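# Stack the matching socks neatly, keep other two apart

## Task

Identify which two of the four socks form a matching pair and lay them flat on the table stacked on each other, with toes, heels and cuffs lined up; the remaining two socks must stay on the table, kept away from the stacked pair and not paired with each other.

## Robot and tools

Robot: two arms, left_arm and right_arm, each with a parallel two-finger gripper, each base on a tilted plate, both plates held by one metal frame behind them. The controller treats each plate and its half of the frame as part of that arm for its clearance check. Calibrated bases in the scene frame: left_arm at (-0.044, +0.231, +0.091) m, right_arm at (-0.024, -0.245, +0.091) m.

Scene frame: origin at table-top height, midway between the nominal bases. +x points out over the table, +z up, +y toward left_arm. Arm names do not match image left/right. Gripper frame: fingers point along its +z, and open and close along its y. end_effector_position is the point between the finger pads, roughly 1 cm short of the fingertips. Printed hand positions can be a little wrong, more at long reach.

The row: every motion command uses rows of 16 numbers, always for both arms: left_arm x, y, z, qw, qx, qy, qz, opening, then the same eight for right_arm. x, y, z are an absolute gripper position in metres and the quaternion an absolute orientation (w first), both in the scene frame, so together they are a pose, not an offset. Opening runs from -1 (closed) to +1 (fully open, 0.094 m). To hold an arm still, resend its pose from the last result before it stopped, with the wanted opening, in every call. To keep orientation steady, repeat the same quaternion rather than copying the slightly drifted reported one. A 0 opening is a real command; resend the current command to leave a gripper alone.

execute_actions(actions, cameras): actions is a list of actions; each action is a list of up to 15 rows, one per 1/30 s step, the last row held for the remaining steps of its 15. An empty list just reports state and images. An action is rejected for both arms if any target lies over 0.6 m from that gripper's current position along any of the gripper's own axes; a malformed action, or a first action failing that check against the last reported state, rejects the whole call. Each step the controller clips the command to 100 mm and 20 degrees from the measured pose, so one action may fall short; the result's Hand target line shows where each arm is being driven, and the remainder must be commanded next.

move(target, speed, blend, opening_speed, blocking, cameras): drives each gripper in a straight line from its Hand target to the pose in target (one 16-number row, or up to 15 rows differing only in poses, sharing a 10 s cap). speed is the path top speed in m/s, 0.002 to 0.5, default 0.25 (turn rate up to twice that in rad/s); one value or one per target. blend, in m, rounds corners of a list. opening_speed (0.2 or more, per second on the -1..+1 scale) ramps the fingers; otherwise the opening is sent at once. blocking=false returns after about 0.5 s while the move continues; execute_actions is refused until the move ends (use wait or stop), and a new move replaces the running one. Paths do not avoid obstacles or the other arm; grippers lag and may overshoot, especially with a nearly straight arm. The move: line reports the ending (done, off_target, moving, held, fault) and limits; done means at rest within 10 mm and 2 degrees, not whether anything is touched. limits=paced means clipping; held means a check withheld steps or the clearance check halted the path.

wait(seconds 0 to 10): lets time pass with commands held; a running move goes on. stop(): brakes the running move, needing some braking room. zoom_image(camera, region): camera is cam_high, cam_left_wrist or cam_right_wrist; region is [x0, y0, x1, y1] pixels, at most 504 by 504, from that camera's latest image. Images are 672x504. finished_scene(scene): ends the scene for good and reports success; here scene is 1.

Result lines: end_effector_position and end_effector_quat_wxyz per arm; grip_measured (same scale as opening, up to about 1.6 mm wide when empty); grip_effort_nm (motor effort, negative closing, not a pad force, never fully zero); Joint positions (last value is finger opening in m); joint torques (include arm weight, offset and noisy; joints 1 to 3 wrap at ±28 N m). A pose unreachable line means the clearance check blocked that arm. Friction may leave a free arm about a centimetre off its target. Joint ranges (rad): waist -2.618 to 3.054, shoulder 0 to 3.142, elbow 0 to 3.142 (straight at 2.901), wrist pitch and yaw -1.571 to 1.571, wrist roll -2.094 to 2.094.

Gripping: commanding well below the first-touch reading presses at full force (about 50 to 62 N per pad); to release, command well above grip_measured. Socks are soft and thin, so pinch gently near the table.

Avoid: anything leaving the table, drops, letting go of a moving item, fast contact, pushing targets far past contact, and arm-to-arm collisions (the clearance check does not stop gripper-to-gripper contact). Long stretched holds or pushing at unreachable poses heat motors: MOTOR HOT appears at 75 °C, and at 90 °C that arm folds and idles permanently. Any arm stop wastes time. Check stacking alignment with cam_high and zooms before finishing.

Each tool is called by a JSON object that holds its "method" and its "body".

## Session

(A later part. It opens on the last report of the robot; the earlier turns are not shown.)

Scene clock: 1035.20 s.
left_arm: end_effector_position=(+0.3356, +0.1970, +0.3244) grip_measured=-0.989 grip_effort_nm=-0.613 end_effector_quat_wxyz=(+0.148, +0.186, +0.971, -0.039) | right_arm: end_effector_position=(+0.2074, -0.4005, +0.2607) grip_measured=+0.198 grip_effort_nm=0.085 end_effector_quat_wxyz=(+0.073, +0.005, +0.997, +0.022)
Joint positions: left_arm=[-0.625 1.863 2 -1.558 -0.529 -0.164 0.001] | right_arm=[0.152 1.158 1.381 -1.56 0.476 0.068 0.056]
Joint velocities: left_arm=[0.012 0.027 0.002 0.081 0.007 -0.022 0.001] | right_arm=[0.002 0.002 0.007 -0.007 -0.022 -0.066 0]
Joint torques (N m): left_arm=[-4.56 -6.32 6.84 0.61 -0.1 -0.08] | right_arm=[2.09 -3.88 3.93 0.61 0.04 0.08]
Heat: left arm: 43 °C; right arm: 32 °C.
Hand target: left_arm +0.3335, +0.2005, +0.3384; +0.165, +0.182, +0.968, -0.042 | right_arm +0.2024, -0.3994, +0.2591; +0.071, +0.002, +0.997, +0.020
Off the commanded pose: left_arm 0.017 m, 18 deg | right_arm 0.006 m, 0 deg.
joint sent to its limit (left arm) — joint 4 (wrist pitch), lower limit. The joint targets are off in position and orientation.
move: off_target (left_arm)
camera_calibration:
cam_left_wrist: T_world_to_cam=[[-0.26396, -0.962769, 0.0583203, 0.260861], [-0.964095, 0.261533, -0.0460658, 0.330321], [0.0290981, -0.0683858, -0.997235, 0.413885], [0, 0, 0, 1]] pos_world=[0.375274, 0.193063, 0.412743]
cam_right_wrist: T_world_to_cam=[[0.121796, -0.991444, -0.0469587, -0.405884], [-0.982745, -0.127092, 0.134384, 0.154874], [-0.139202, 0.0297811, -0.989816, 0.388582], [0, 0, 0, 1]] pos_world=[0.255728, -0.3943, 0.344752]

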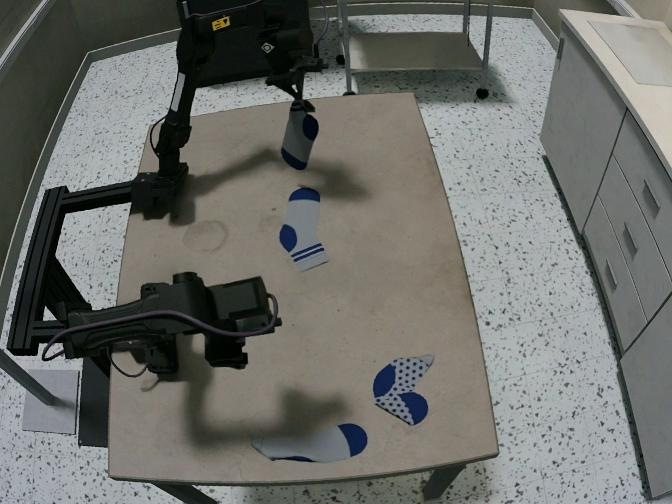

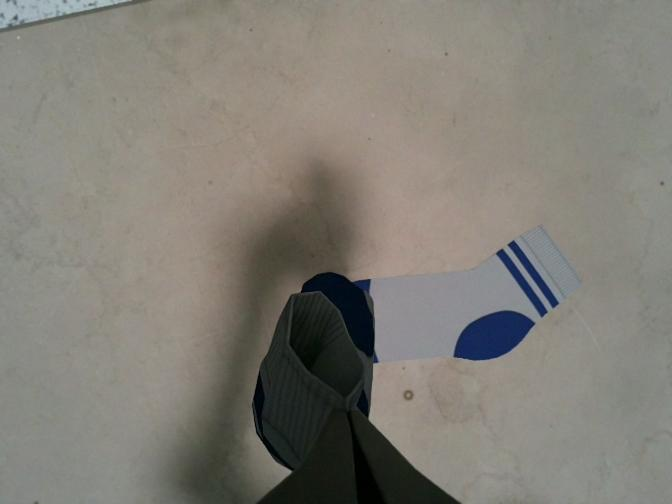

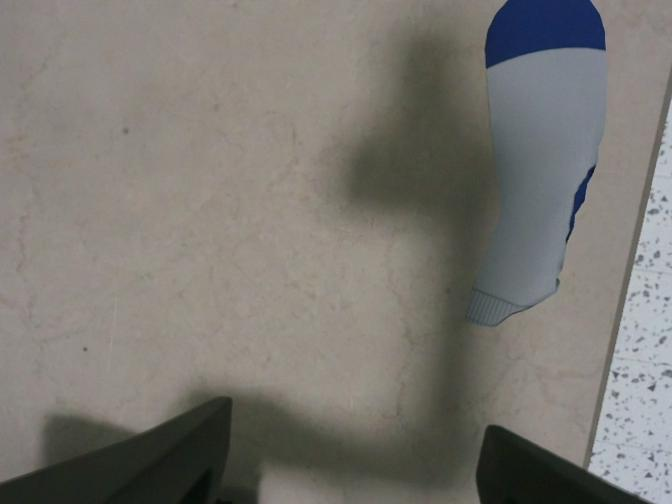

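{"method": "move", "body": {"target": [[0.33, 0.16, 0.34, 0.0, 0.7071, 0.7071, 0.0, -1, 0.2022, -0.3994, 0.2592, 0.071, 0.002, 0.997, 0.02, 0.2],[0.32, 0.11, 0.32, 0.0, 0.98, 0.199, 0.0, -1, 0.2022, -0.3994, 0.2592, 0.071, 0.002, 0.997, 0.02, 0.2]], "speed": 0.4, "blend": 0.03}}

{"method": "zoom_image", "body": {"camera": "cam_high", "region": [230, 100, 390, 260]}}

Scene clock: 1049.47 s.
left_arm: end_effector_position=(+0.3222, +0.1194, +0.3114) grip_measured=-0.989 grip_effort_nm=-0.603 end_effector_quat_wxyz=(+0.095, +0.969, +0.210, +0.088) | right_arm: end_effector_position=(+0.2074, -0.4005, +0.2607) grip_measured=+0.198 grip_effort_nm=0.090 end_effector_quat_wxyz=(+0.073, +0.005, +0.997, +0.022)
Joint positions: left_arm=[-0.748 2.029 2.052 -1.56 -0.49 2.001 0.001] | right_arm=[0.152 1.158 1.381 -1.56 0.476 0.068 0.056]
Joint velocities: left_arm=[-0.027 -0.017 0.012 -0.022 0.022 0.007 0] | right_arm=[-0.007 0.007 -0.007 -0.007 -0.007 -0.037 -0.001]
Joint torques (N m): left_arm=[-5.41 -4.93 7.24 0.59 -0.02 0.03] | right_arm=[2.09 -3.89 3.93 0.61 0.05 0.08]
Heat: left arm: 43 °C; right arm: 32 °C.
Hand target: left_arm +0.3184, +0.1111, +0.3190; +0.102, +0.971, +0.197, +0.092 | right_arm +0.2024, -0.3994, +0.2591; +0.071, +0.002, +0.997, +0.020
Off the commanded pose: left_arm 0.013 m, 15 deg | right_arm 0.006 m, 0 deg.
joint sent to its limit (left arm) — joint 4 (wrist pitch), lower limit. The joint targets are off in orientation, not in position.
move: off_target (left_arm); limits=paced
camera_calibration:
cam_left_wrist: T_world_to_cam=[[-0.495769, 0.836813, -0.232287, 0.133625], [0.762816, 0.547449, 0.344109, -0.37497], [0.41512, -0.00659394, -0.909743, 0.237009], [0, 0, 0, 1]] pos_world=[0.253893, 0.0950212, 0.375687]
cam_right_wrist: T_world_to_cam=[[0.121796, -0.991444, -0.0469587, -0.405884], [-0.982745, -0.127092, 0.134384, 0.154874], [-0.139202, 0.0297811, -0.989816, 0.388582], [0, 0, 0, 1]] pos_world=[0.255728, -0.3943, 0.344752]

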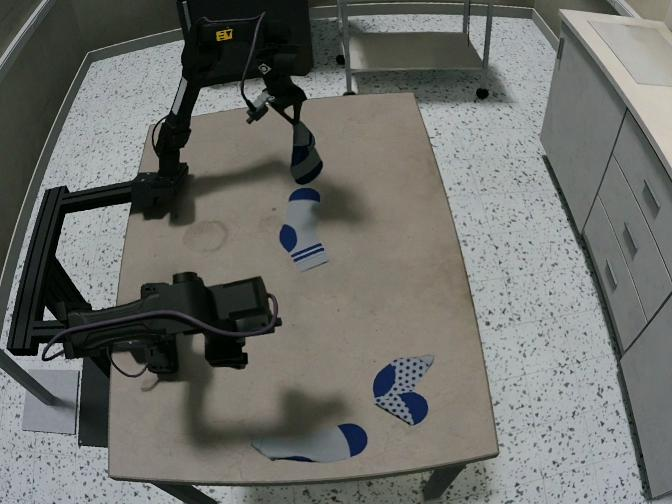

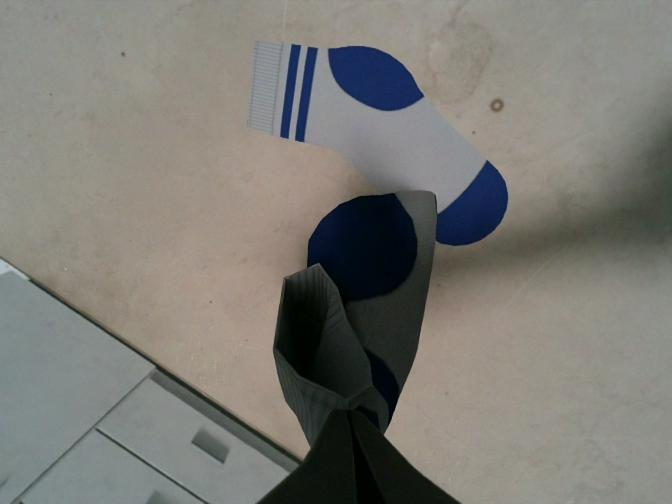

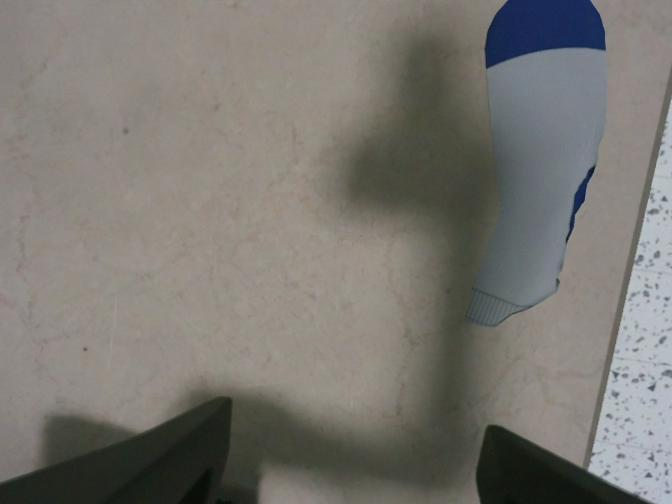

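Scaled by 3.150.

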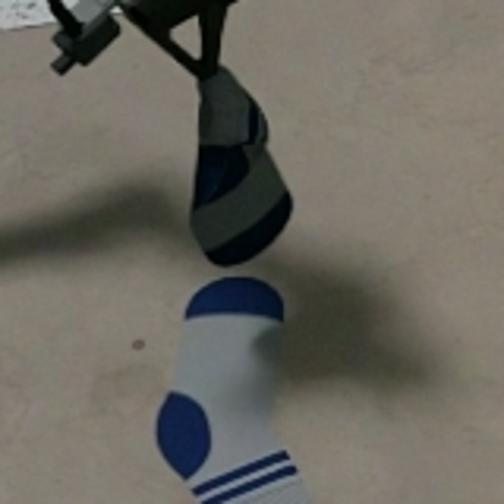

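{"method": "move", "body": {"target": [[0.255, 0.16, 0.27, 0.0, 0.98, 0.199, 0.0, -1, 0.2022, -0.3994, 0.2592, 0.071, 0.002, 0.997, 0.02, 0.2],[0.262, 0.14, 0.20, 0.0, 0.98, 0.199, 0.0, -1, 0.2022, -0.3994, 0.2592, 0.071, 0.002, 0.997, 0.02, 0.2],[0.285, 0.075, 0.12, 0.0, 0.98, 0.199, 0.0, -1, 0.2022, -0.3994, 0.2592, 0.071, 0.002, 0.997, 0.02, 0.2],[0.312, 0.01, 0.05, 0.0, 0.98, 0.199, 0.0, -1, 0.2022, -0.3994, 0.2592, 0.071, 0.002, 0.997, 0.02, 0.2],[0.329, -0.042, 0.018, 0.0, 0.98, 0.199, 0.0, -1, 0.2022, -0.3994, 0.2592, 0.071, 0.002, 0.997, 0.02, 0.2]], "speed": 0.13, "blend": 0.02}}

Scene clock: 1063.53 s.
left_arm: end_effector_position=(+0.3286, -0.0310, +0.0158) grip_measured=-0.989 grip_effort_nm=-0.598 end_effector_quat_wxyz=(+0.003, +0.978, +0.208, +0.001) | right_arm: end_effector_position=(+0.2074, -0.4005, +0.2607) grip_measured=+0.198 grip_effort_nm=0.090 end_effector_quat_wxyz=(+0.073, +0.005, +0.997, +0.022)
Joint positions: left_arm=[-0.644 2.742 1.96 -0.985 -0.468 1.996 0.001] | right_arm=[0.152 1.158 1.381 -1.56 0.476 0.068 0.056]
Joint velocities: left_arm=[-0.007 0.007 0.002 -0.007 0.022 0.022 0.001] | right_arm=[0.002 -0.022 -0.007 0.007 -0.037 0.051 0]
Joint torques (N m): left_arm=[-6.06 -8.91 7.41 0.05 0.05 -0.11] | right_arm=[2.07 -3.88 3.93 0.61 0.04 0.08]
Heat: left arm: 42 °C; right arm: 32 °C.
Hand target: left_arm +0.3237, -0.0379, +0.0173; +0.001, +0.980, +0.200, -0.001 | right_arm +0.2024, -0.3994, +0.2591; +0.071, +0.002, +0.997, +0.020
Off the commanded pose: left_arm 0.011 m, 1 deg | right_arm 0.006 m, 0 deg.
move: off_target (left_arm)
camera_calibration:
cam_left_wrist: T_world_to_cam=[[-0.513057, 0.858347, -0.00366426, 0.196707], [0.830102, 0.497252, 0.252332, -0.218002], [0.21841, 0.126419, -0.967634, 0.0340441], [0, 0, 0, 1]] pos_world=[0.274451, -0.0647448, 0.0886719]
cam_right_wrist: T_world_to_cam=[[0.121796, -0.991444, -0.0469587, -0.405884], [-0.982745, -0.127092, 0.134384, 0.154874], [-0.139202, 0.0297811, -0.989816, 0.388582], [0, 0, 0, 1]] pos_world=[0.255728, -0.3943, 0.344752]

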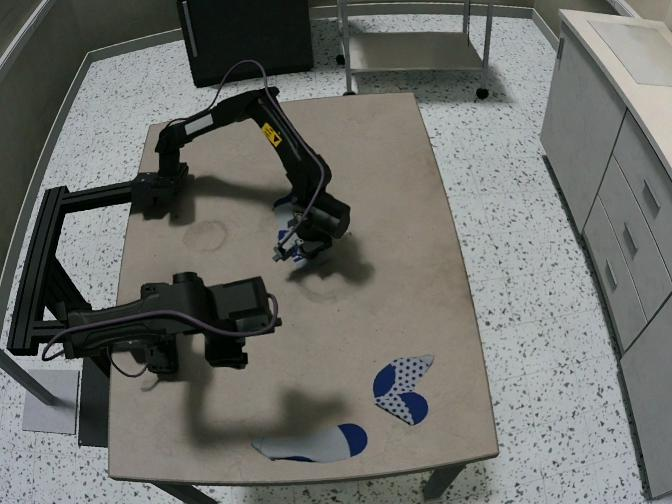

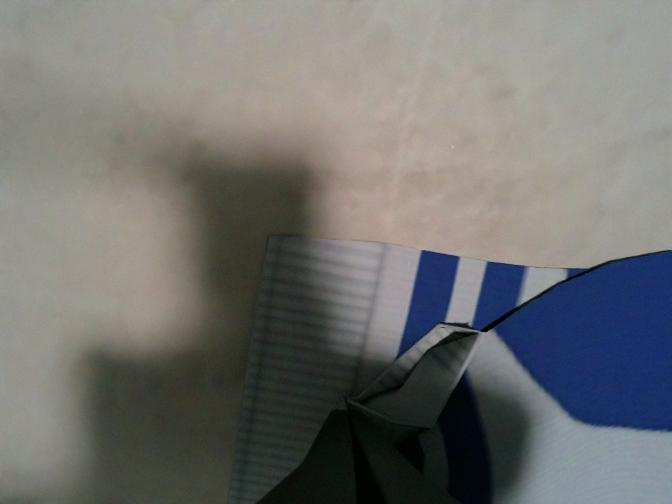

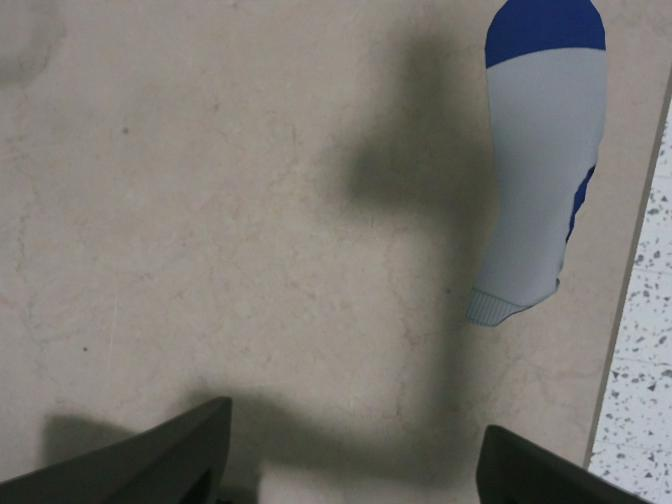

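{"method": "move", "body": {"target": [[0.342, -0.060, 0.02, 0.0, 0.98, 0.199, 0.0, -1, 0.2022, -0.3994, 0.2592, 0.071, 0.002, 0.997, 0.02, 0.2]], "speed": 0.06, "cameras": ["cam_left_wrist"]}}

Scene clock: 1068.63 s.
left_arm: end_effector_position=(+0.3503, -0.0497, +0.0167) grip_measured=-0.989 grip_effort_nm=-0.608 end_effector_quat_wxyz=(+0.002, +0.977, +0.211, +0.000) | right_arm: end_effector_position=(+0.2074, -0.4005, +0.2607) grip_measured=+0.198 grip_effort_nm=0.085 end_effector_quat_wxyz=(+0.073, +0.005, +0.997, +0.022)
Joint positions: left_arm=[-0.644 2.891 2.252 -1.131 -0.468 1.988 0.001] | right_arm=[0.152 1.158 1.381 -1.56 0.476 0.068 0.056]
Joint velocities: left_arm=[-0.017 -0.007 0.002 -0.066 0.022 -0.081 -0.001] | right_arm=[-0.002 0.002 -0.017 -0.037 0.022 -0.007 0.001]
Joint torques (N m): left_arm=[-7.25 -9.37 7.71 0.05 0.01 -0.06] | right_arm=[2.09 -3.88 3.95 0.61 0.05 0.08]
Heat: left arm: 43 °C; right arm: 32 °C.
Hand target: left_arm +0.3421, -0.0600, +0.0195; +0.000, +0.980, +0.199, +0.001 | right_arm +0.2024, -0.3994, +0.2591; +0.071, +0.002, +0.997, +0.020
Off the commanded pose: left_arm 0.014 m, 1 deg | right_arm 0.006 m, 0 deg.
move: off_target (left_arm)
camera_calibration:
cam_left_wrist: T_world_to_cam=[[-0.518889, 0.854841, -0.00138629, 0.225741], [0.827158, 0.502493, 0.251616, -0.225625], [0.215788, 0.129414, -0.967826, 0.0336469], [0, 0, 0, 1]] pos_world=[0.296501, -0.0839525, 0.089648]
Images, in order (width x height): cam_left_wrist 672x504.

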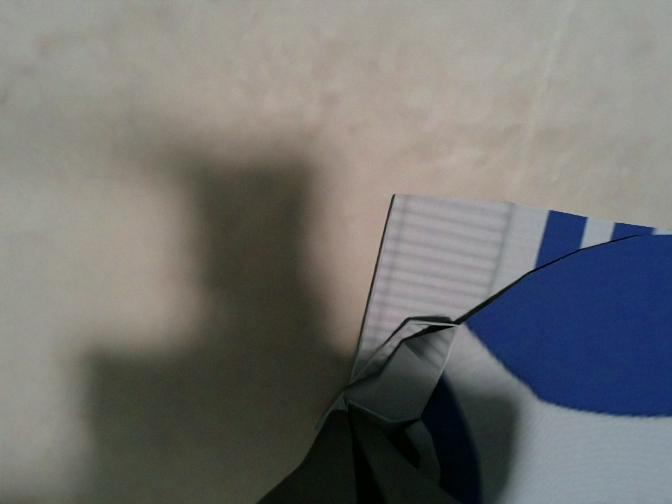

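{"method": "move", "body": {"target": [[0.342, -0.060, 0.014, 0.0, 0.98, 0.199, 0.0, -0.4, 0.2022, -0.3994, 0.2592, 0.071, 0.002, 0.997, 0.02, 0.2]], "opening_speed": 1, "cameras": []}}

{"method": "move", "body": {"target": [[0.342, -0.06, 0.06, 0.0, 0.98, 0.199, 0.0, -0.4, 0.2022, -0.3994, 0.2592, 0.071, 0.002, 0.997, 0.02, 0.2],[0.30, 0.05, 0.22, 0.0, 0.7071, 0.7071, 0.0, -0.4, 0.2022, -0.3994, 0.2592, 0.071, 0.002, 0.997, 0.02, 0.2],[0.25, 0.09, 0.25, 0.0, 0.0, 1.0, 0.0, -0.4, 0.2022, -0.3994, 0.2592, 0.071, 0.002, 0.997, 0.02, 0.2]], "blend": [0.015, 0.03, 0], "speed": 0.4}}

Scene clock: 1072.60 s.
left_arm: end_effector_position=(+0.3501, -0.0495, +0.0167) grip_measured=-0.402 grip_effort_nm=0.095 end_effector_quat_wxyz=(+0.001, +0.977, +0.211, +0.000) | right_arm: end_effector_position=(+0.2074, -0.4005, +0.2607) grip_measured=+0.198 grip_effort_nm=0.090 end_effector_quat_wxyz=(+0.073, +0.005, +0.997, +0.022)
Joint positions: left_arm=[-0.644 2.891 2.252 -1.132 -0.468 1.988 0.028] | right_arm=[0.152 1.158 1.381 -1.56 0.476 0.068 0.056]
Joint velocities: left_arm=[-0.007 0.002 -0.012 0.022 -0.051 -0.037 -0.001] | right_arm=[-0.012 0.002 -0.002 -0.022 0.051 0.022 0.001]
Joint torques (N m): left_arm=[-6.94 -9.13 6.01 0.3 0.03 -0.02] | right_arm=[2.07 -3.88 3.95 0.61 0.04 0.08]
Heat: left arm: 44 °C; right arm: 32 °C.
Hand target: left_arm +0.3418, -0.0593, +0.0140; +0.000, +0.980, +0.199, +0.000 | right_arm +0.2024, -0.3994, +0.2591; +0.071, +0.002, +0.997, +0.020
Off the commanded pose: left_arm 0.014 m, 1 deg | right_arm 0.006 m, 0 deg.
move: off_target (left_arm)
No camera images: "cameras" was empty.

Scene clock: 1077.13 s.
left_arm: end_effector_position=(+0.2598, +0.0882, +0.2392) grip_measured=-0.402 grip_effort_nm=0.090 end_effector_quat_wxyz=(-0.003, -0.005, +1.000, +0.002) | right_arm: end_effector_position=(+0.2074, -0.4005, +0.2607) grip_measured=+0.198 grip_effort_nm=0.090 end_effector_quat_wxyz=(+0.073, +0.005, +0.997, +0.022)
Joint positions: left_arm=[-0.806 2.116 1.818 -1.559 -0.429 -0.918 0.028] | right_arm=[0.152 1.158 1.381 -1.56 0.476 0.068 0.056]
Joint velocities: left_arm=[-0.007 0.002 -0.022 -0.051 0.066 -0.11 -0.001] | right_arm=[0.002 -0.022 0.017 -0.037 0.007 -0.022 0.001]
Joint torques (N m): left_arm=[-5.63 -8.83 4.53 0.14 0 -0.06] | right_arm=[2.09 -3.88 3.93 0.61 0.04 0.08]
Heat: left arm: 44 °C; right arm: 32 °C.
Hand target: left_arm +0.2540, +0.0893, +0.2508; +0.007, +0.000, +1.000, -0.005 | right_arm +0.2024, -0.3994, +0.2591; +0.071, +0.002, +0.997, +0.020
Off the commanded pose: left_arm 0.015 m, 1 deg | right_arm 0.006 m, 0 deg.
joint sent to its limit (left arm) — joint 4 (wrist pitch), lower limit. The joint targets are off in position, not in orientation.
move: off_target (left_arm)
camera_calibration:
cam_left_wrist: T_world_to_cam=[[0.129376, -0.991591, -0.00315999, 0.0560848], [-0.958069, -0.125823, 0.257434, 0.241783], [-0.255667, -0.0302783, -0.966291, 0.386824], [0, 0, 0, 1]] pos_world=[0.323287, 0.0977473, 0.311719]
cam_right_wrist: T_world_to_cam=[[0.121796, -0.991444, -0.0469587, -0.405884], [-0.982745, -0.127092, 0.134384, 0.154874], [-0.139202, 0.0297811, -0.989816, 0.388582], [0, 0, 0, 1]] pos_world=[0.255728, -0.3943, 0.344752]

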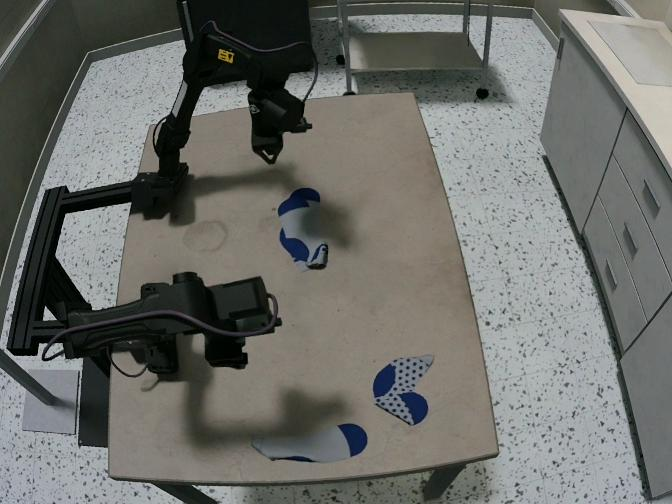

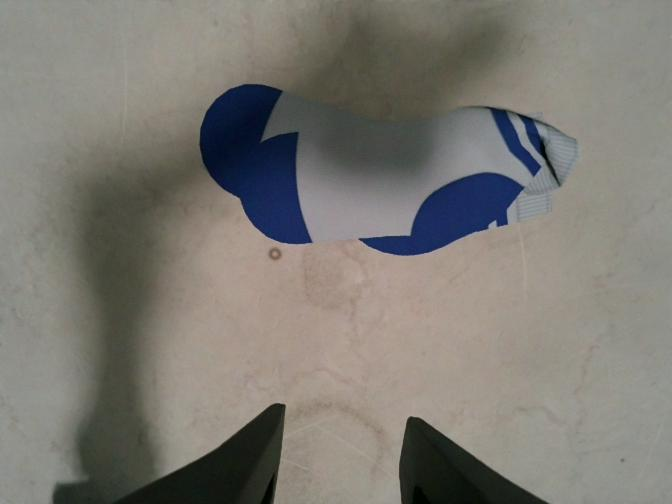

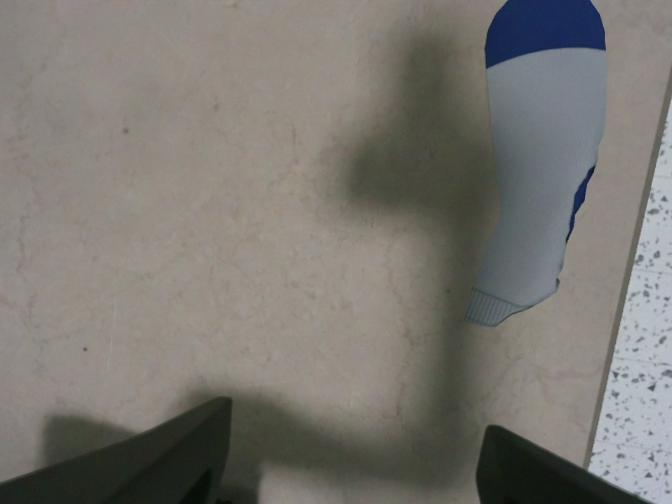

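{"method": "move", "body": {"target": [[0.256, 0.133, 0.03, 0.0, 0.0, 1.0, 0.0, -0.5, 0.2022, -0.3994, 0.2592, 0.071, 0.002, 0.997, 0.02, 0.2]], "speed": 0.25, "cameras": ["cam_left_wrist"]}}

Scene clock: 1085.10 s.
left_arm: end_effector_position=(+0.2535, +0.1349, +0.0342) grip_measured=-0.498 grip_effort_nm=-0.125 end_effector_quat_wxyz=(-0.003, -0.003, +1.000, -0.007) | right_arm: end_effector_position=(+0.2074, -0.4005, +0.2607) grip_measured=+0.198 grip_effort_nm=0.085 end_effector_quat_wxyz=(+0.073, +0.005, +0.997, +0.022)
Joint positions: left_arm=[-0.456 2.064 1.053 -0.663 -0.483 -0.524 0.024] | right_arm=[0.152 1.158 1.381 -1.56 0.476 0.068 0.056]
Joint velocities: left_arm=[-0.017 0.002 0.002 -0.095 -0.022 0.037 0.001] | right_arm=[-0.012 -0.037 -0.017 -0.066 -0.037 0.022 0.001]
Joint torques (N m): left_arm=[-3.54 -5.75 3.48 0.44 -0.06 0.06] | right_arm=[2.09 -3.88 3.93 0.61 0.04 0.08]
Heat: left arm: 44 °C; right arm: 32 °C.
Hand target: left_arm +0.2528, +0.1339, +0.0309; -0.001, +0.001, +1.000, -0.005 | right_arm +0.2024, -0.3994, +0.2591; +0.071, +0.002, +0.997, +0.020
Off the commanded pose: left_arm 0.005 m, 1 deg | right_arm 0.006 m, 0 deg.
move: done
camera_calibration:
cam_left_wrist: T_world_to_cam=[[0.12459, -0.992087, 0.0155303, 0.10316], [-0.958597, -0.116315, 0.259929, 0.293158], [-0.256066, -0.0472719, -0.965503, 0.190981], [0, 0, 0, 1]] pos_world=[0.317071, 0.14547, 0.10659]
Images, in order (width x height): cam_left_wrist 672x504.

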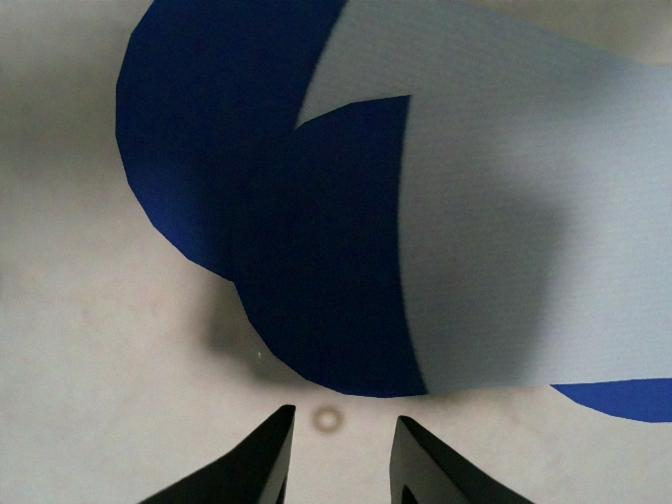

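{"method": "move", "body": {"target": [[0.259, 0.133, -0.008, 0.0, 0.0, 1.0, 0.0, -0.5, 0.2022, -0.3994, 0.2592, 0.071, 0.002, 0.997, 0.02, 0.2]], "speed": 0.06, "cameras": ["cam_left_wrist"]}}

{"method": "move", "body": {"target": [0.259, 0.133, -0.008, 0.0, 0.0, 1.0, 0.0, -1, 0.2022, -0.3994, 0.2592, 0.071, 0.002, 0.997, 0.02, 0.2], "opening_speed": 0.6, "cameras": ["cam_left_wrist"]}}

Scene clock: 1090.83 s.
left_arm: end_effector_position=(+0.2540, +0.1344, +0.0078) grip_measured=-0.498 grip_effort_nm=-0.125 end_effector_quat_wxyz=(-0.009, +0.009, +1.000, -0.004) | right_arm: end_effector_position=(+0.2074, -0.4005, +0.2607) grip_measured=+0.198 grip_effort_nm=0.085 end_effector_quat_wxyz=(+0.073, +0.005, +0.997, +0.022)
Joint positions: left_arm=[-0.417 2.132 1.039 -0.574 -0.487 -0.463 0.024] | right_arm=[0.152 1.158 1.381 -1.56 0.476 0.068 0.056]
Joint velocities: left_arm=[-0.017 0.022 -0.002 0.022 0.007 0.037 0] | right_arm=[-0.002 -0.022 -0.007 -0.066 -0.022 0.066 0]
Joint torques (N m): left_arm=[-2.5 -3.75 3.04 1.11 -0.13 0.07] | right_arm=[2.09 -3.89 3.93 0.61 0.05 0.08]
Heat: left arm: 44 °C; right arm: 32 °C.
Hand target: left_arm +0.2577, +0.1336, -0.0067; -0.001, +0.000, +1.000, +0.000 | right_arm +0.2024, -0.3994, +0.2591; +0.071, +0.002, +0.997, +0.020
Off the commanded pose: left_arm 0.017 m, 2 deg | right_arm 0.006 m, 0 deg.
move: off_target (left_arm)
camera_calibration:
cam_left_wrist: T_world_to_cam=[[0.100893, -0.994865, 0.00804837, 0.109543], [-0.958171, -0.0949873, 0.269975, 0.29741], [-0.267824, -0.0349502, -0.962834, 0.166871], [0, 0, 0, 1]] pos_world=[0.318609, 0.143063, 0.0794937]
Images, in order (width x height): cam_left_wrist 672x504.

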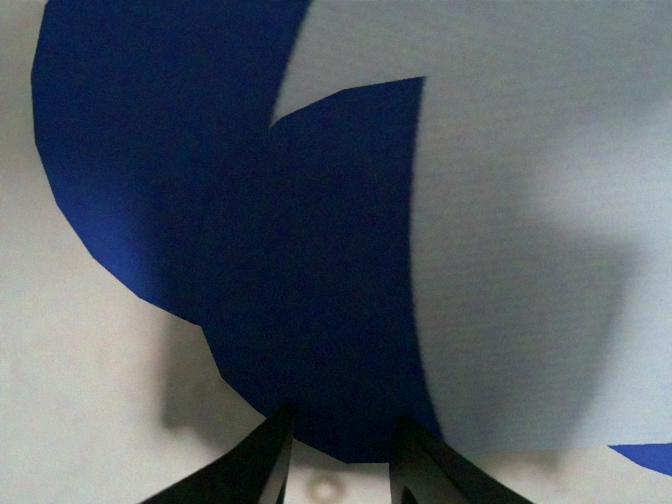

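Scene clock: 1091.87 s.
left_arm: end_effector_position=(+0.2600, +0.1301, +0.0078) grip_measured=-0.992 grip_effort_nm=-0.408 end_effector_quat_wxyz=(+0.002, +0.003, +1.000, -0.013) | right_arm: end_effector_position=(+0.2074, -0.4005, +0.2607) grip_measured=+0.198 grip_effort_nm=0.090 end_effector_quat_wxyz=(+0.073, +0.005, +0.997, +0.022)
Joint positions: left_arm=[-0.417 2.132 1.039 -0.542 -0.481 -0.46 0] | right_arm=[0.152 1.158 1.381 -1.56 0.476 0.068 0.056]
Joint velocities: left_arm=[0.002 0.017 0.012 -0.007 -0.007 -0.007 0.001] | right_arm=[0.002 0.012 -0.027 -0.022 -0.051 -0.066 0]
Joint torques (N m): left_arm=[-2.32 -3.62 3.04 0.74 -0.15 0.04] | right_arm=[2.07 -3.88 3.93 0.61 0.04 0.08]
Heat: left arm: 43 °C; right arm: 32 °C.
Hand target: left_arm +0.2581, +0.1332, -0.0071; +0.000, +0.000, +1.000, +0.000 | right_arm +0.2024, -0.3994, +0.2591; +0.071, +0.002, +0.997, +0.020
Off the commanded pose: left_arm 0.016 m, 2 deg | right_arm 0.006 m, 0 deg.
move: off_target (left_arm)
camera_calibration:
cam_left_wrist: T_world_to_cam=[[0.113152, -0.993166, 0.0286053, 0.101086], [-0.962701, -0.102469, 0.250413, 0.305055], [-0.245771, -0.0558732, -0.967716, 0.165383], [0, 0, 0, 1]] pos_world=[0.322885, 0.140894, 0.0807625]
Images, in order (width x height): cam_left_wrist 672x504.

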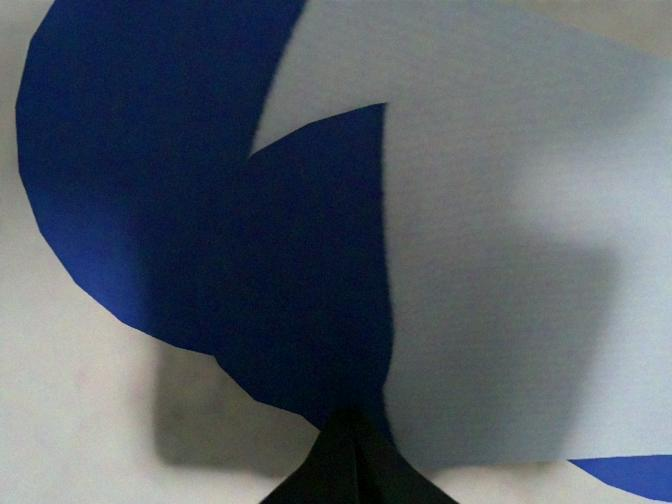

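{"method": "move", "body": {"target": [[0.258, 0.135, 0.035, 0.0, 0.0, 1.0, 0.0, -0.15, 0.2022, -0.3994, 0.2592, 0.071, 0.002, 0.997, 0.02, 0.2],[0.263, 0.135, -0.012, 0.0, 0.0, 1.0, 0.0, -0.15, 0.2022, -0.3994, 0.2592, 0.071, 0.002, 0.997, 0.02, 0.2]], "speed": 0.06, "cameras": ["cam_left_wrist"]}}

{"method": "move", "body": {"target": [0.263, 0.135, -0.012, 0.0, 0.0, 1.0, 0.0, -1, 0.2022, -0.3994, 0.2592, 0.071, 0.002, 0.997, 0.02, 0.2], "opening_speed": 0.6, "cameras": ["cam_left_wrist"]}}

Scene clock: 1098.07 s.
left_arm: end_effector_position=(+0.2593, +0.1372, +0.0075) grip_measured=-0.152 grip_effort_nm=0.095 end_effector_quat_wxyz=(-0.005, +0.014, +1.000, -0.001) | right_arm: end_effector_position=(+0.2074, -0.4005, +0.2607) grip_measured=+0.198 grip_effort_nm=0.085 end_effector_quat_wxyz=(+0.073, +0.005, +0.997, +0.022)
Joint positions: left_arm=[-0.407 2.135 1.051 -0.575 -0.496 -0.441 0.04] | right_arm=[0.152 1.158 1.381 -1.56 0.476 0.068 0.056]
Joint velocities: left_arm=[-0.002 -0.012 -0.002 -0.007 -0.007 -0.051 0] | right_arm=[-0.012 -0.012 -0.007 0.007 0.007 -0.007 0]
Joint torques (N m): left_arm=[-2.14 -3.22 2.74 1.18 -0.08 -0.06] | right_arm=[2.07 -3.88 3.93 0.61 0.04 0.08]
Heat: left arm: 43 °C; right arm: 32 °C.
Hand target: left_arm +0.2616, +0.1356, -0.0104; -0.001, +0.000, +1.000, +0.000 | right_arm +0.2024, -0.3994, +0.2591; +0.071, +0.002, +0.997, +0.020
Off the commanded pose: left_arm 0.020 m, 2 deg | right_arm 0.006 m, 0 deg.
move: off_target (left_arm)
camera_calibration:
cam_left_wrist: T_world_to_cam=[[0.0919973, -0.995755, 0.00297891, 0.114189], [-0.960774, -0.0879786, 0.263009, 0.302582], [-0.26163, -0.0270582, -0.964789, 0.165446], [0, 0, 0, 1]] pos_world=[0.323493, 0.144801, 0.079698]
Images, in order (width x height): cam_left_wrist 672x504.

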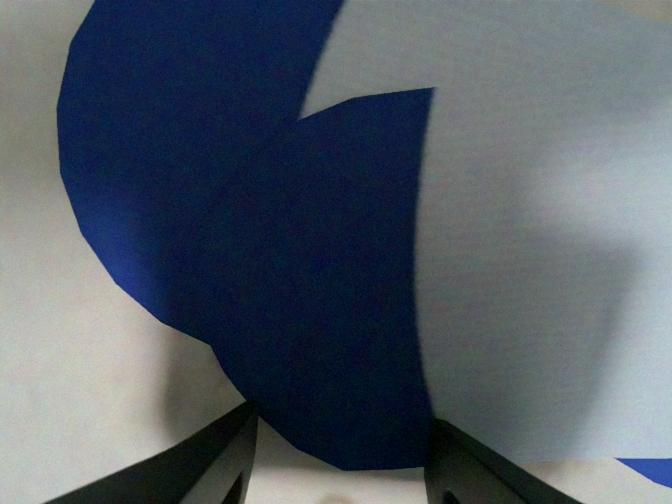

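Scene clock: 1099.70 s.
left_arm: end_effector_position=(+0.2645, +0.1273, +0.0073) grip_measured=-0.983 grip_effort_nm=-0.906 end_effector_quat_wxyz=(+0.002, +0.005, +1.000, -0.024) | right_arm: end_effector_position=(+0.2074, -0.4005, +0.2607) grip_measured=+0.198 grip_effort_nm=0.085 end_effector_quat_wxyz=(+0.073, +0.005, +0.997, +0.022)
Joint positions: left_arm=[-0.407 2.137 1.051 -0.535 -0.461 -0.441 0.001] | right_arm=[0.152 1.158 1.381 -1.56 0.476 0.068 0.056]
Joint velocities: left_arm=[-0.007 0.007 -0.012 0.007 0.066 -0.037 0] | right_arm=[0.007 0.007 0.002 -0.022 0.037 -0.037 0.001]
Joint torques (N m): left_arm=[-2.1 -3.4 2.82 0.75 -0.39 -0.02] | right_arm=[2.07 -3.88 3.93 0.61 0.05 0.08]
Heat: left arm: 43 °C; right arm: 32 °C.
Hand target: left_arm +0.2617, +0.1352, -0.0106; -0.001, +0.000, +1.000, -0.001 | right_arm +0.2024, -0.3994, +0.2591; +0.071, +0.002, +0.997, +0.020
Off the commanded pose: left_arm 0.021 m, 3 deg | right_arm 0.006 m, 0 deg.
move: off_target (left_arm)
camera_calibration:
cam_left_wrist: T_world_to_cam=[[0.109581, -0.992655, 0.0512562, 0.0985077], [-0.962947, -0.0932347, 0.253062, 0.308026], [-0.246425, -0.0770879, -0.966091, 0.1687], [0, 0, 0, 1]] pos_world=[0.32739, 0.139508, 0.079981]
Images, in order (width x height): cam_left_wrist 672x504.

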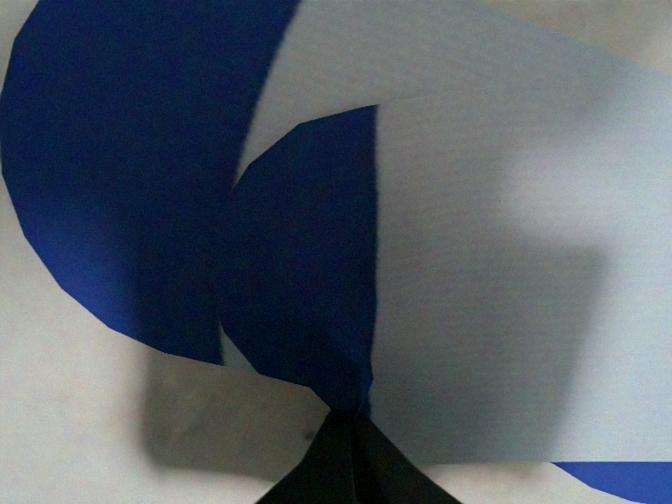

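{"method": "move", "body": {"target": [[0.264, 0.13, 0.05, 0.0, 0.0, 1.0, 0.0, -1, 0.2022, -0.3994, 0.2592, 0.071, 0.002, 0.997, 0.02, 0.2],[0.288, 0.168, 0.05, 0.0, 0.0, 1.0, 0.0, -1, 0.2022, -0.3994, 0.2592, 0.071, 0.002, 0.997, 0.02, 0.2],[0.291, 0.170, 0.016, 0.0, 0.0, 1.0, 0.0, -1, 0.2022, -0.3994, 0.2592, 0.071, 0.002, 0.997, 0.02, 0.2]], "speed": 0.08, "cameras": ["cam_left_wrist"]}}

Scene clock: 1105.93 s.
left_arm: end_effector_position=(+0.2917, +0.1697, +0.0199) grip_measured=-0.984 grip_effort_nm=-0.882 end_effector_quat_wxyz=(-0.002, -0.003, +1.000, -0.005) | right_arm: end_effector_position=(+0.2074, -0.4005, +0.2607) grip_measured=+0.198 grip_effort_nm=0.085 end_effector_quat_wxyz=(+0.073, +0.005, +0.997, +0.022)
Joint positions: left_arm=[-0.31 2.084 1.135 -0.647 -0.498 -0.359 0.001] | right_arm=[0.152 1.158 1.381 -1.56 0.476 0.068 0.056]
Joint velocities: left_arm=[-0.012 -0.017 0.002 -0.022 -0.051 0.007 0] | right_arm=[0.002 -0.007 -0.007 -0.007 -0.007 0.022 -0.001]
Joint torques (N m): left_arm=[-3.56 -5.98 3.9 0.42 -0.09 0.06] | right_arm=[2.09 -3.89 3.93 0.61 0.05 0.08]
Heat: left arm: 42 °C; right arm: 32 °C.
Hand target: left_arm +0.2916, +0.1688, +0.0159; +0.000, +0.000, +1.000, -0.001 | right_arm +0.2024, -0.3994, +0.2591; +0.071, +0.002, +0.997, +0.020
Off the commanded pose: left_arm 0.004 m, 1 deg | right_arm 0.006 m, 0 deg.
move: done
camera_calibration:
cam_left_wrist: T_world_to_cam=[[0.125229, -0.992063, 0.0113541, 0.133096], [-0.959161, -0.118134, 0.25701, 0.338058], [-0.253628, -0.0430755, -0.966342, 0.187189], [0, 0, 0, 1]] pos_world=[0.355061, 0.180039, 0.0924929]
Images, in order (width x height): cam_left_wrist 672x504.

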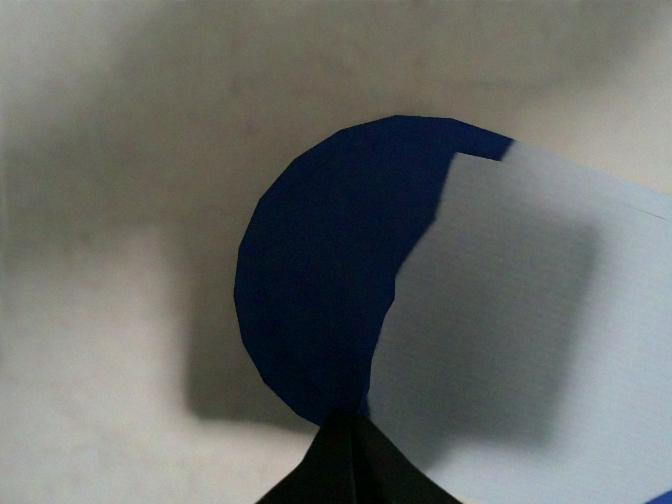

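{"method": "move", "body": {"target": [[0.293, 0.168, 0.012, 0.0, 0.0, 1.0, 0.0, -0.3, 0.2022, -0.3994, 0.2592, 0.071, 0.002, 0.997, 0.02, 0.2]], "opening_speed": 0.6, "cameras": []}}

{"method": "move", "body": {"target": [[0.291, 0.168, 0.06, 0.0, 0.0, 1.0, 0.0, -0.3, 0.2022, -0.3994, 0.2592, 0.071, 0.002, 0.997, 0.02, 0.2],[0.25, 0.07, 0.24, 0.0, 0.0, 1.0, 0.0, -0.3, 0.2022, -0.3994, 0.2592, 0.071, 0.002, 0.997, 0.02, 0.2]], "blend": 0.015}}

{"method": "zoom_image", "body": {"camera": "cam_left_wrist", "region": [180, 60, 600, 280]}}

Scene clock: 1111.77 s.
left_arm: end_effector_position=(+0.2919, +0.1678, +0.0166) grip_measured=-0.302 grip_effort_nm=0.100 end_effector_quat_wxyz=(-0.002, -0.001, +1.000, -0.004) | right_arm: end_effector_position=(+0.2074, -0.4005, +0.2607) grip_measured=+0.198 grip_effort_nm=0.085 end_effector_quat_wxyz=(+0.073, +0.005, +0.997, +0.022)
Joint positions: left_arm=[-0.31 2.095 1.135 -0.635 -0.498 -0.355 0.033] | right_arm=[0.152 1.158 1.381 -1.56 0.476 0.068 0.056]
Joint velocities: left_arm=[-0.002 0.007 -0.007 -0.022 -0.037 -0.037 0] | right_arm=[0.012 -0.012 -0.017 0.007 0.007 -0.066 0.001]
Joint torques (N m): left_arm=[-3.63 -6.04 4.01 0.46 -0.1 0.06] | right_arm=[2.09 -3.88 3.95 0.61 0.04 0.08]
Heat: left arm: 42 °C; right arm: 32 °C.
Hand target: left_arm +0.2928, +0.1681, +0.0121; +0.000, +0.000, +1.000, +0.000 | right_arm +0.2024, -0.3994, +0.2591; +0.071, +0.002, +0.997, +0.020
Off the commanded pose: left_arm 0.005 m, 1 deg | right_arm 0.006 m, 0 deg.
move: done
No camera images: "cameras" was empty.

Scene clock: 1113.73 s.
left_arm: end_effector_position=(+0.2528, +0.0738, +0.2348) grip_measured=-0.302 grip_effort_nm=0.105 end_effector_quat_wxyz=(+0.000, -0.002, +1.000, +0.008) | right_arm: end_effector_position=(+0.2074, -0.4005, +0.2607) grip_measured=+0.198 grip_effort_nm=0.085 end_effector_quat_wxyz=(+0.073, +0.005, +0.997, +0.022)
Joint positions: left_arm=[-0.839 2.147 1.814 -1.545 -0.43 -0.949 0.033] | right_arm=[0.152 1.158 1.381 -1.56 0.476 0.068 0.056]
Joint velocities: left_arm=[-0.002 0.007 0.007 -0.051 -0.051 -0.066 0] | right_arm=[0.007 0.012 0.022 -0.022 -0.022 0.037 0]
Joint torques (N m): left_arm=[-4.18 -5.79 7.76 0.07 0.01 -0.03] | right_arm=[2.07 -3.88 3.93 0.61 0.04 0.08]
Heat: left arm: 42 °C; right arm: 32 °C.
Hand target: left_arm +0.2527, +0.0708, +0.2391; +0.001, -0.001, +1.000, +0.007 | right_arm +0.2024, -0.3994, +0.2591; +0.071, +0.002, +0.997, +0.020
Off the commanded pose: left_arm 0.007 m, 1 deg | right_arm 0.006 m, 0 deg.
move: done
camera_calibration:
cam_left_wrist: T_world_to_cam=[[0.123234, -0.992286, -0.0135045, 0.0467008], [-0.960273, -0.12267, 0.250655, 0.236365], [-0.250377, -0.0179211, -0.967982, 0.378506], [0, 0, 0, 1]] pos_world=[0.31599, 0.0821187, 0.307772]
cam_right_wrist: T_world_to_cam=[[0.121796, -0.991444, -0.0469587, -0.405884], [-0.982745, -0.127092, 0.134384, 0.154874], [-0.139202, 0.0297811, -0.989816, 0.388582], [0, 0, 0, 1]] pos_world=[0.255728, -0.3943, 0.344752]

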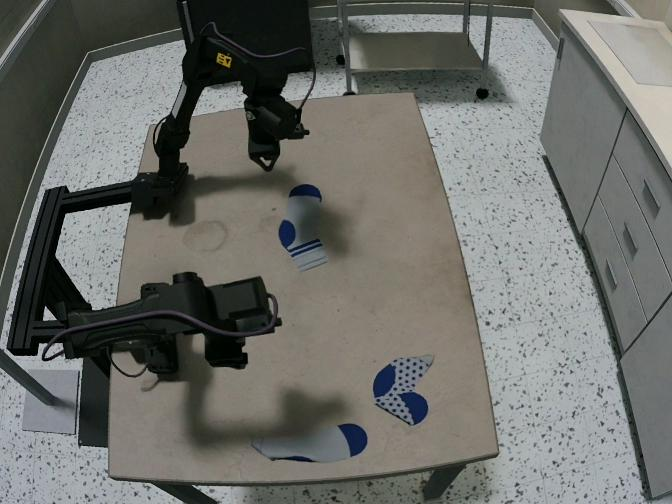

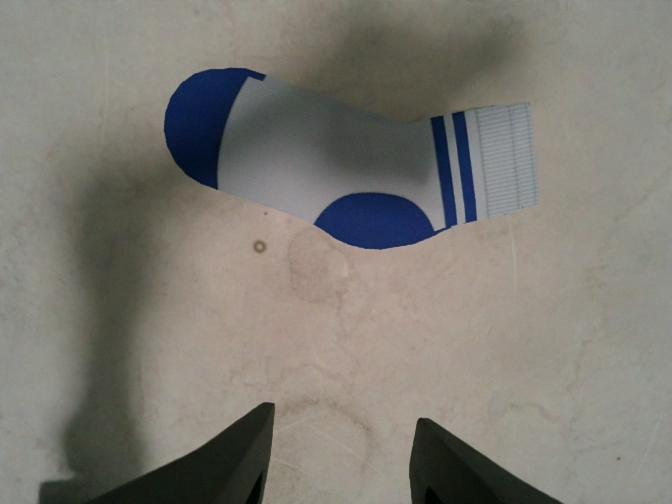

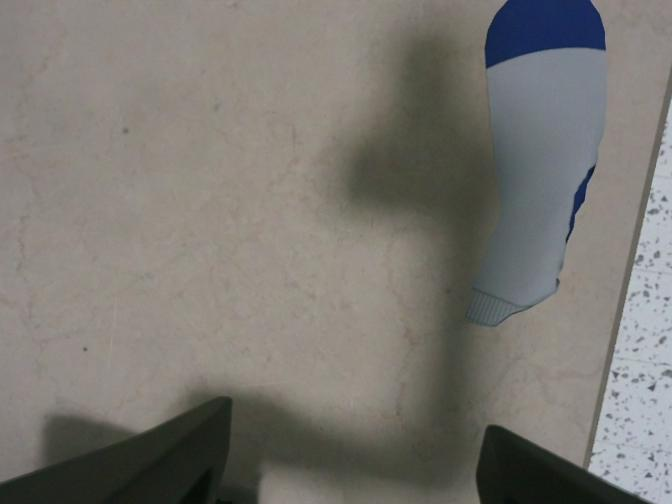

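Scaled by 1.200.

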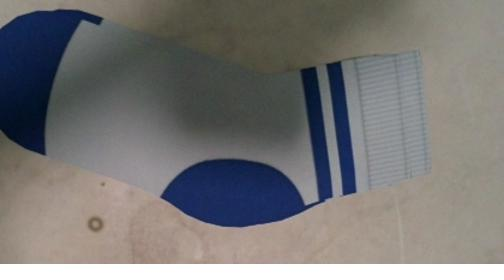

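{"method": "zoom_image", "body": {"camera": "cam_left_wrist", "region": [400, 80, 560, 250]}}

{"method": "zoom_image", "body": {"camera": "cam_left_wrist", "region": [150, 50, 320, 220]}}

Scaled by 2.965.

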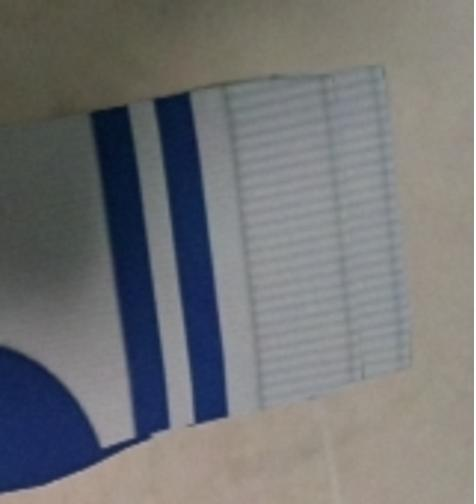

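Scaled by 2.965.

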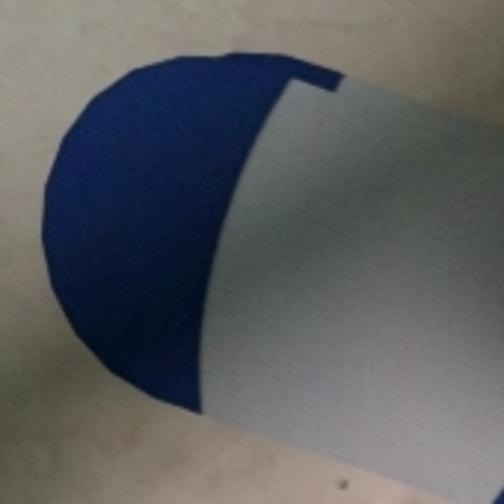

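{"method": "finished_scene", "body": {"scene": 1}}

The scene is finished: the task was done.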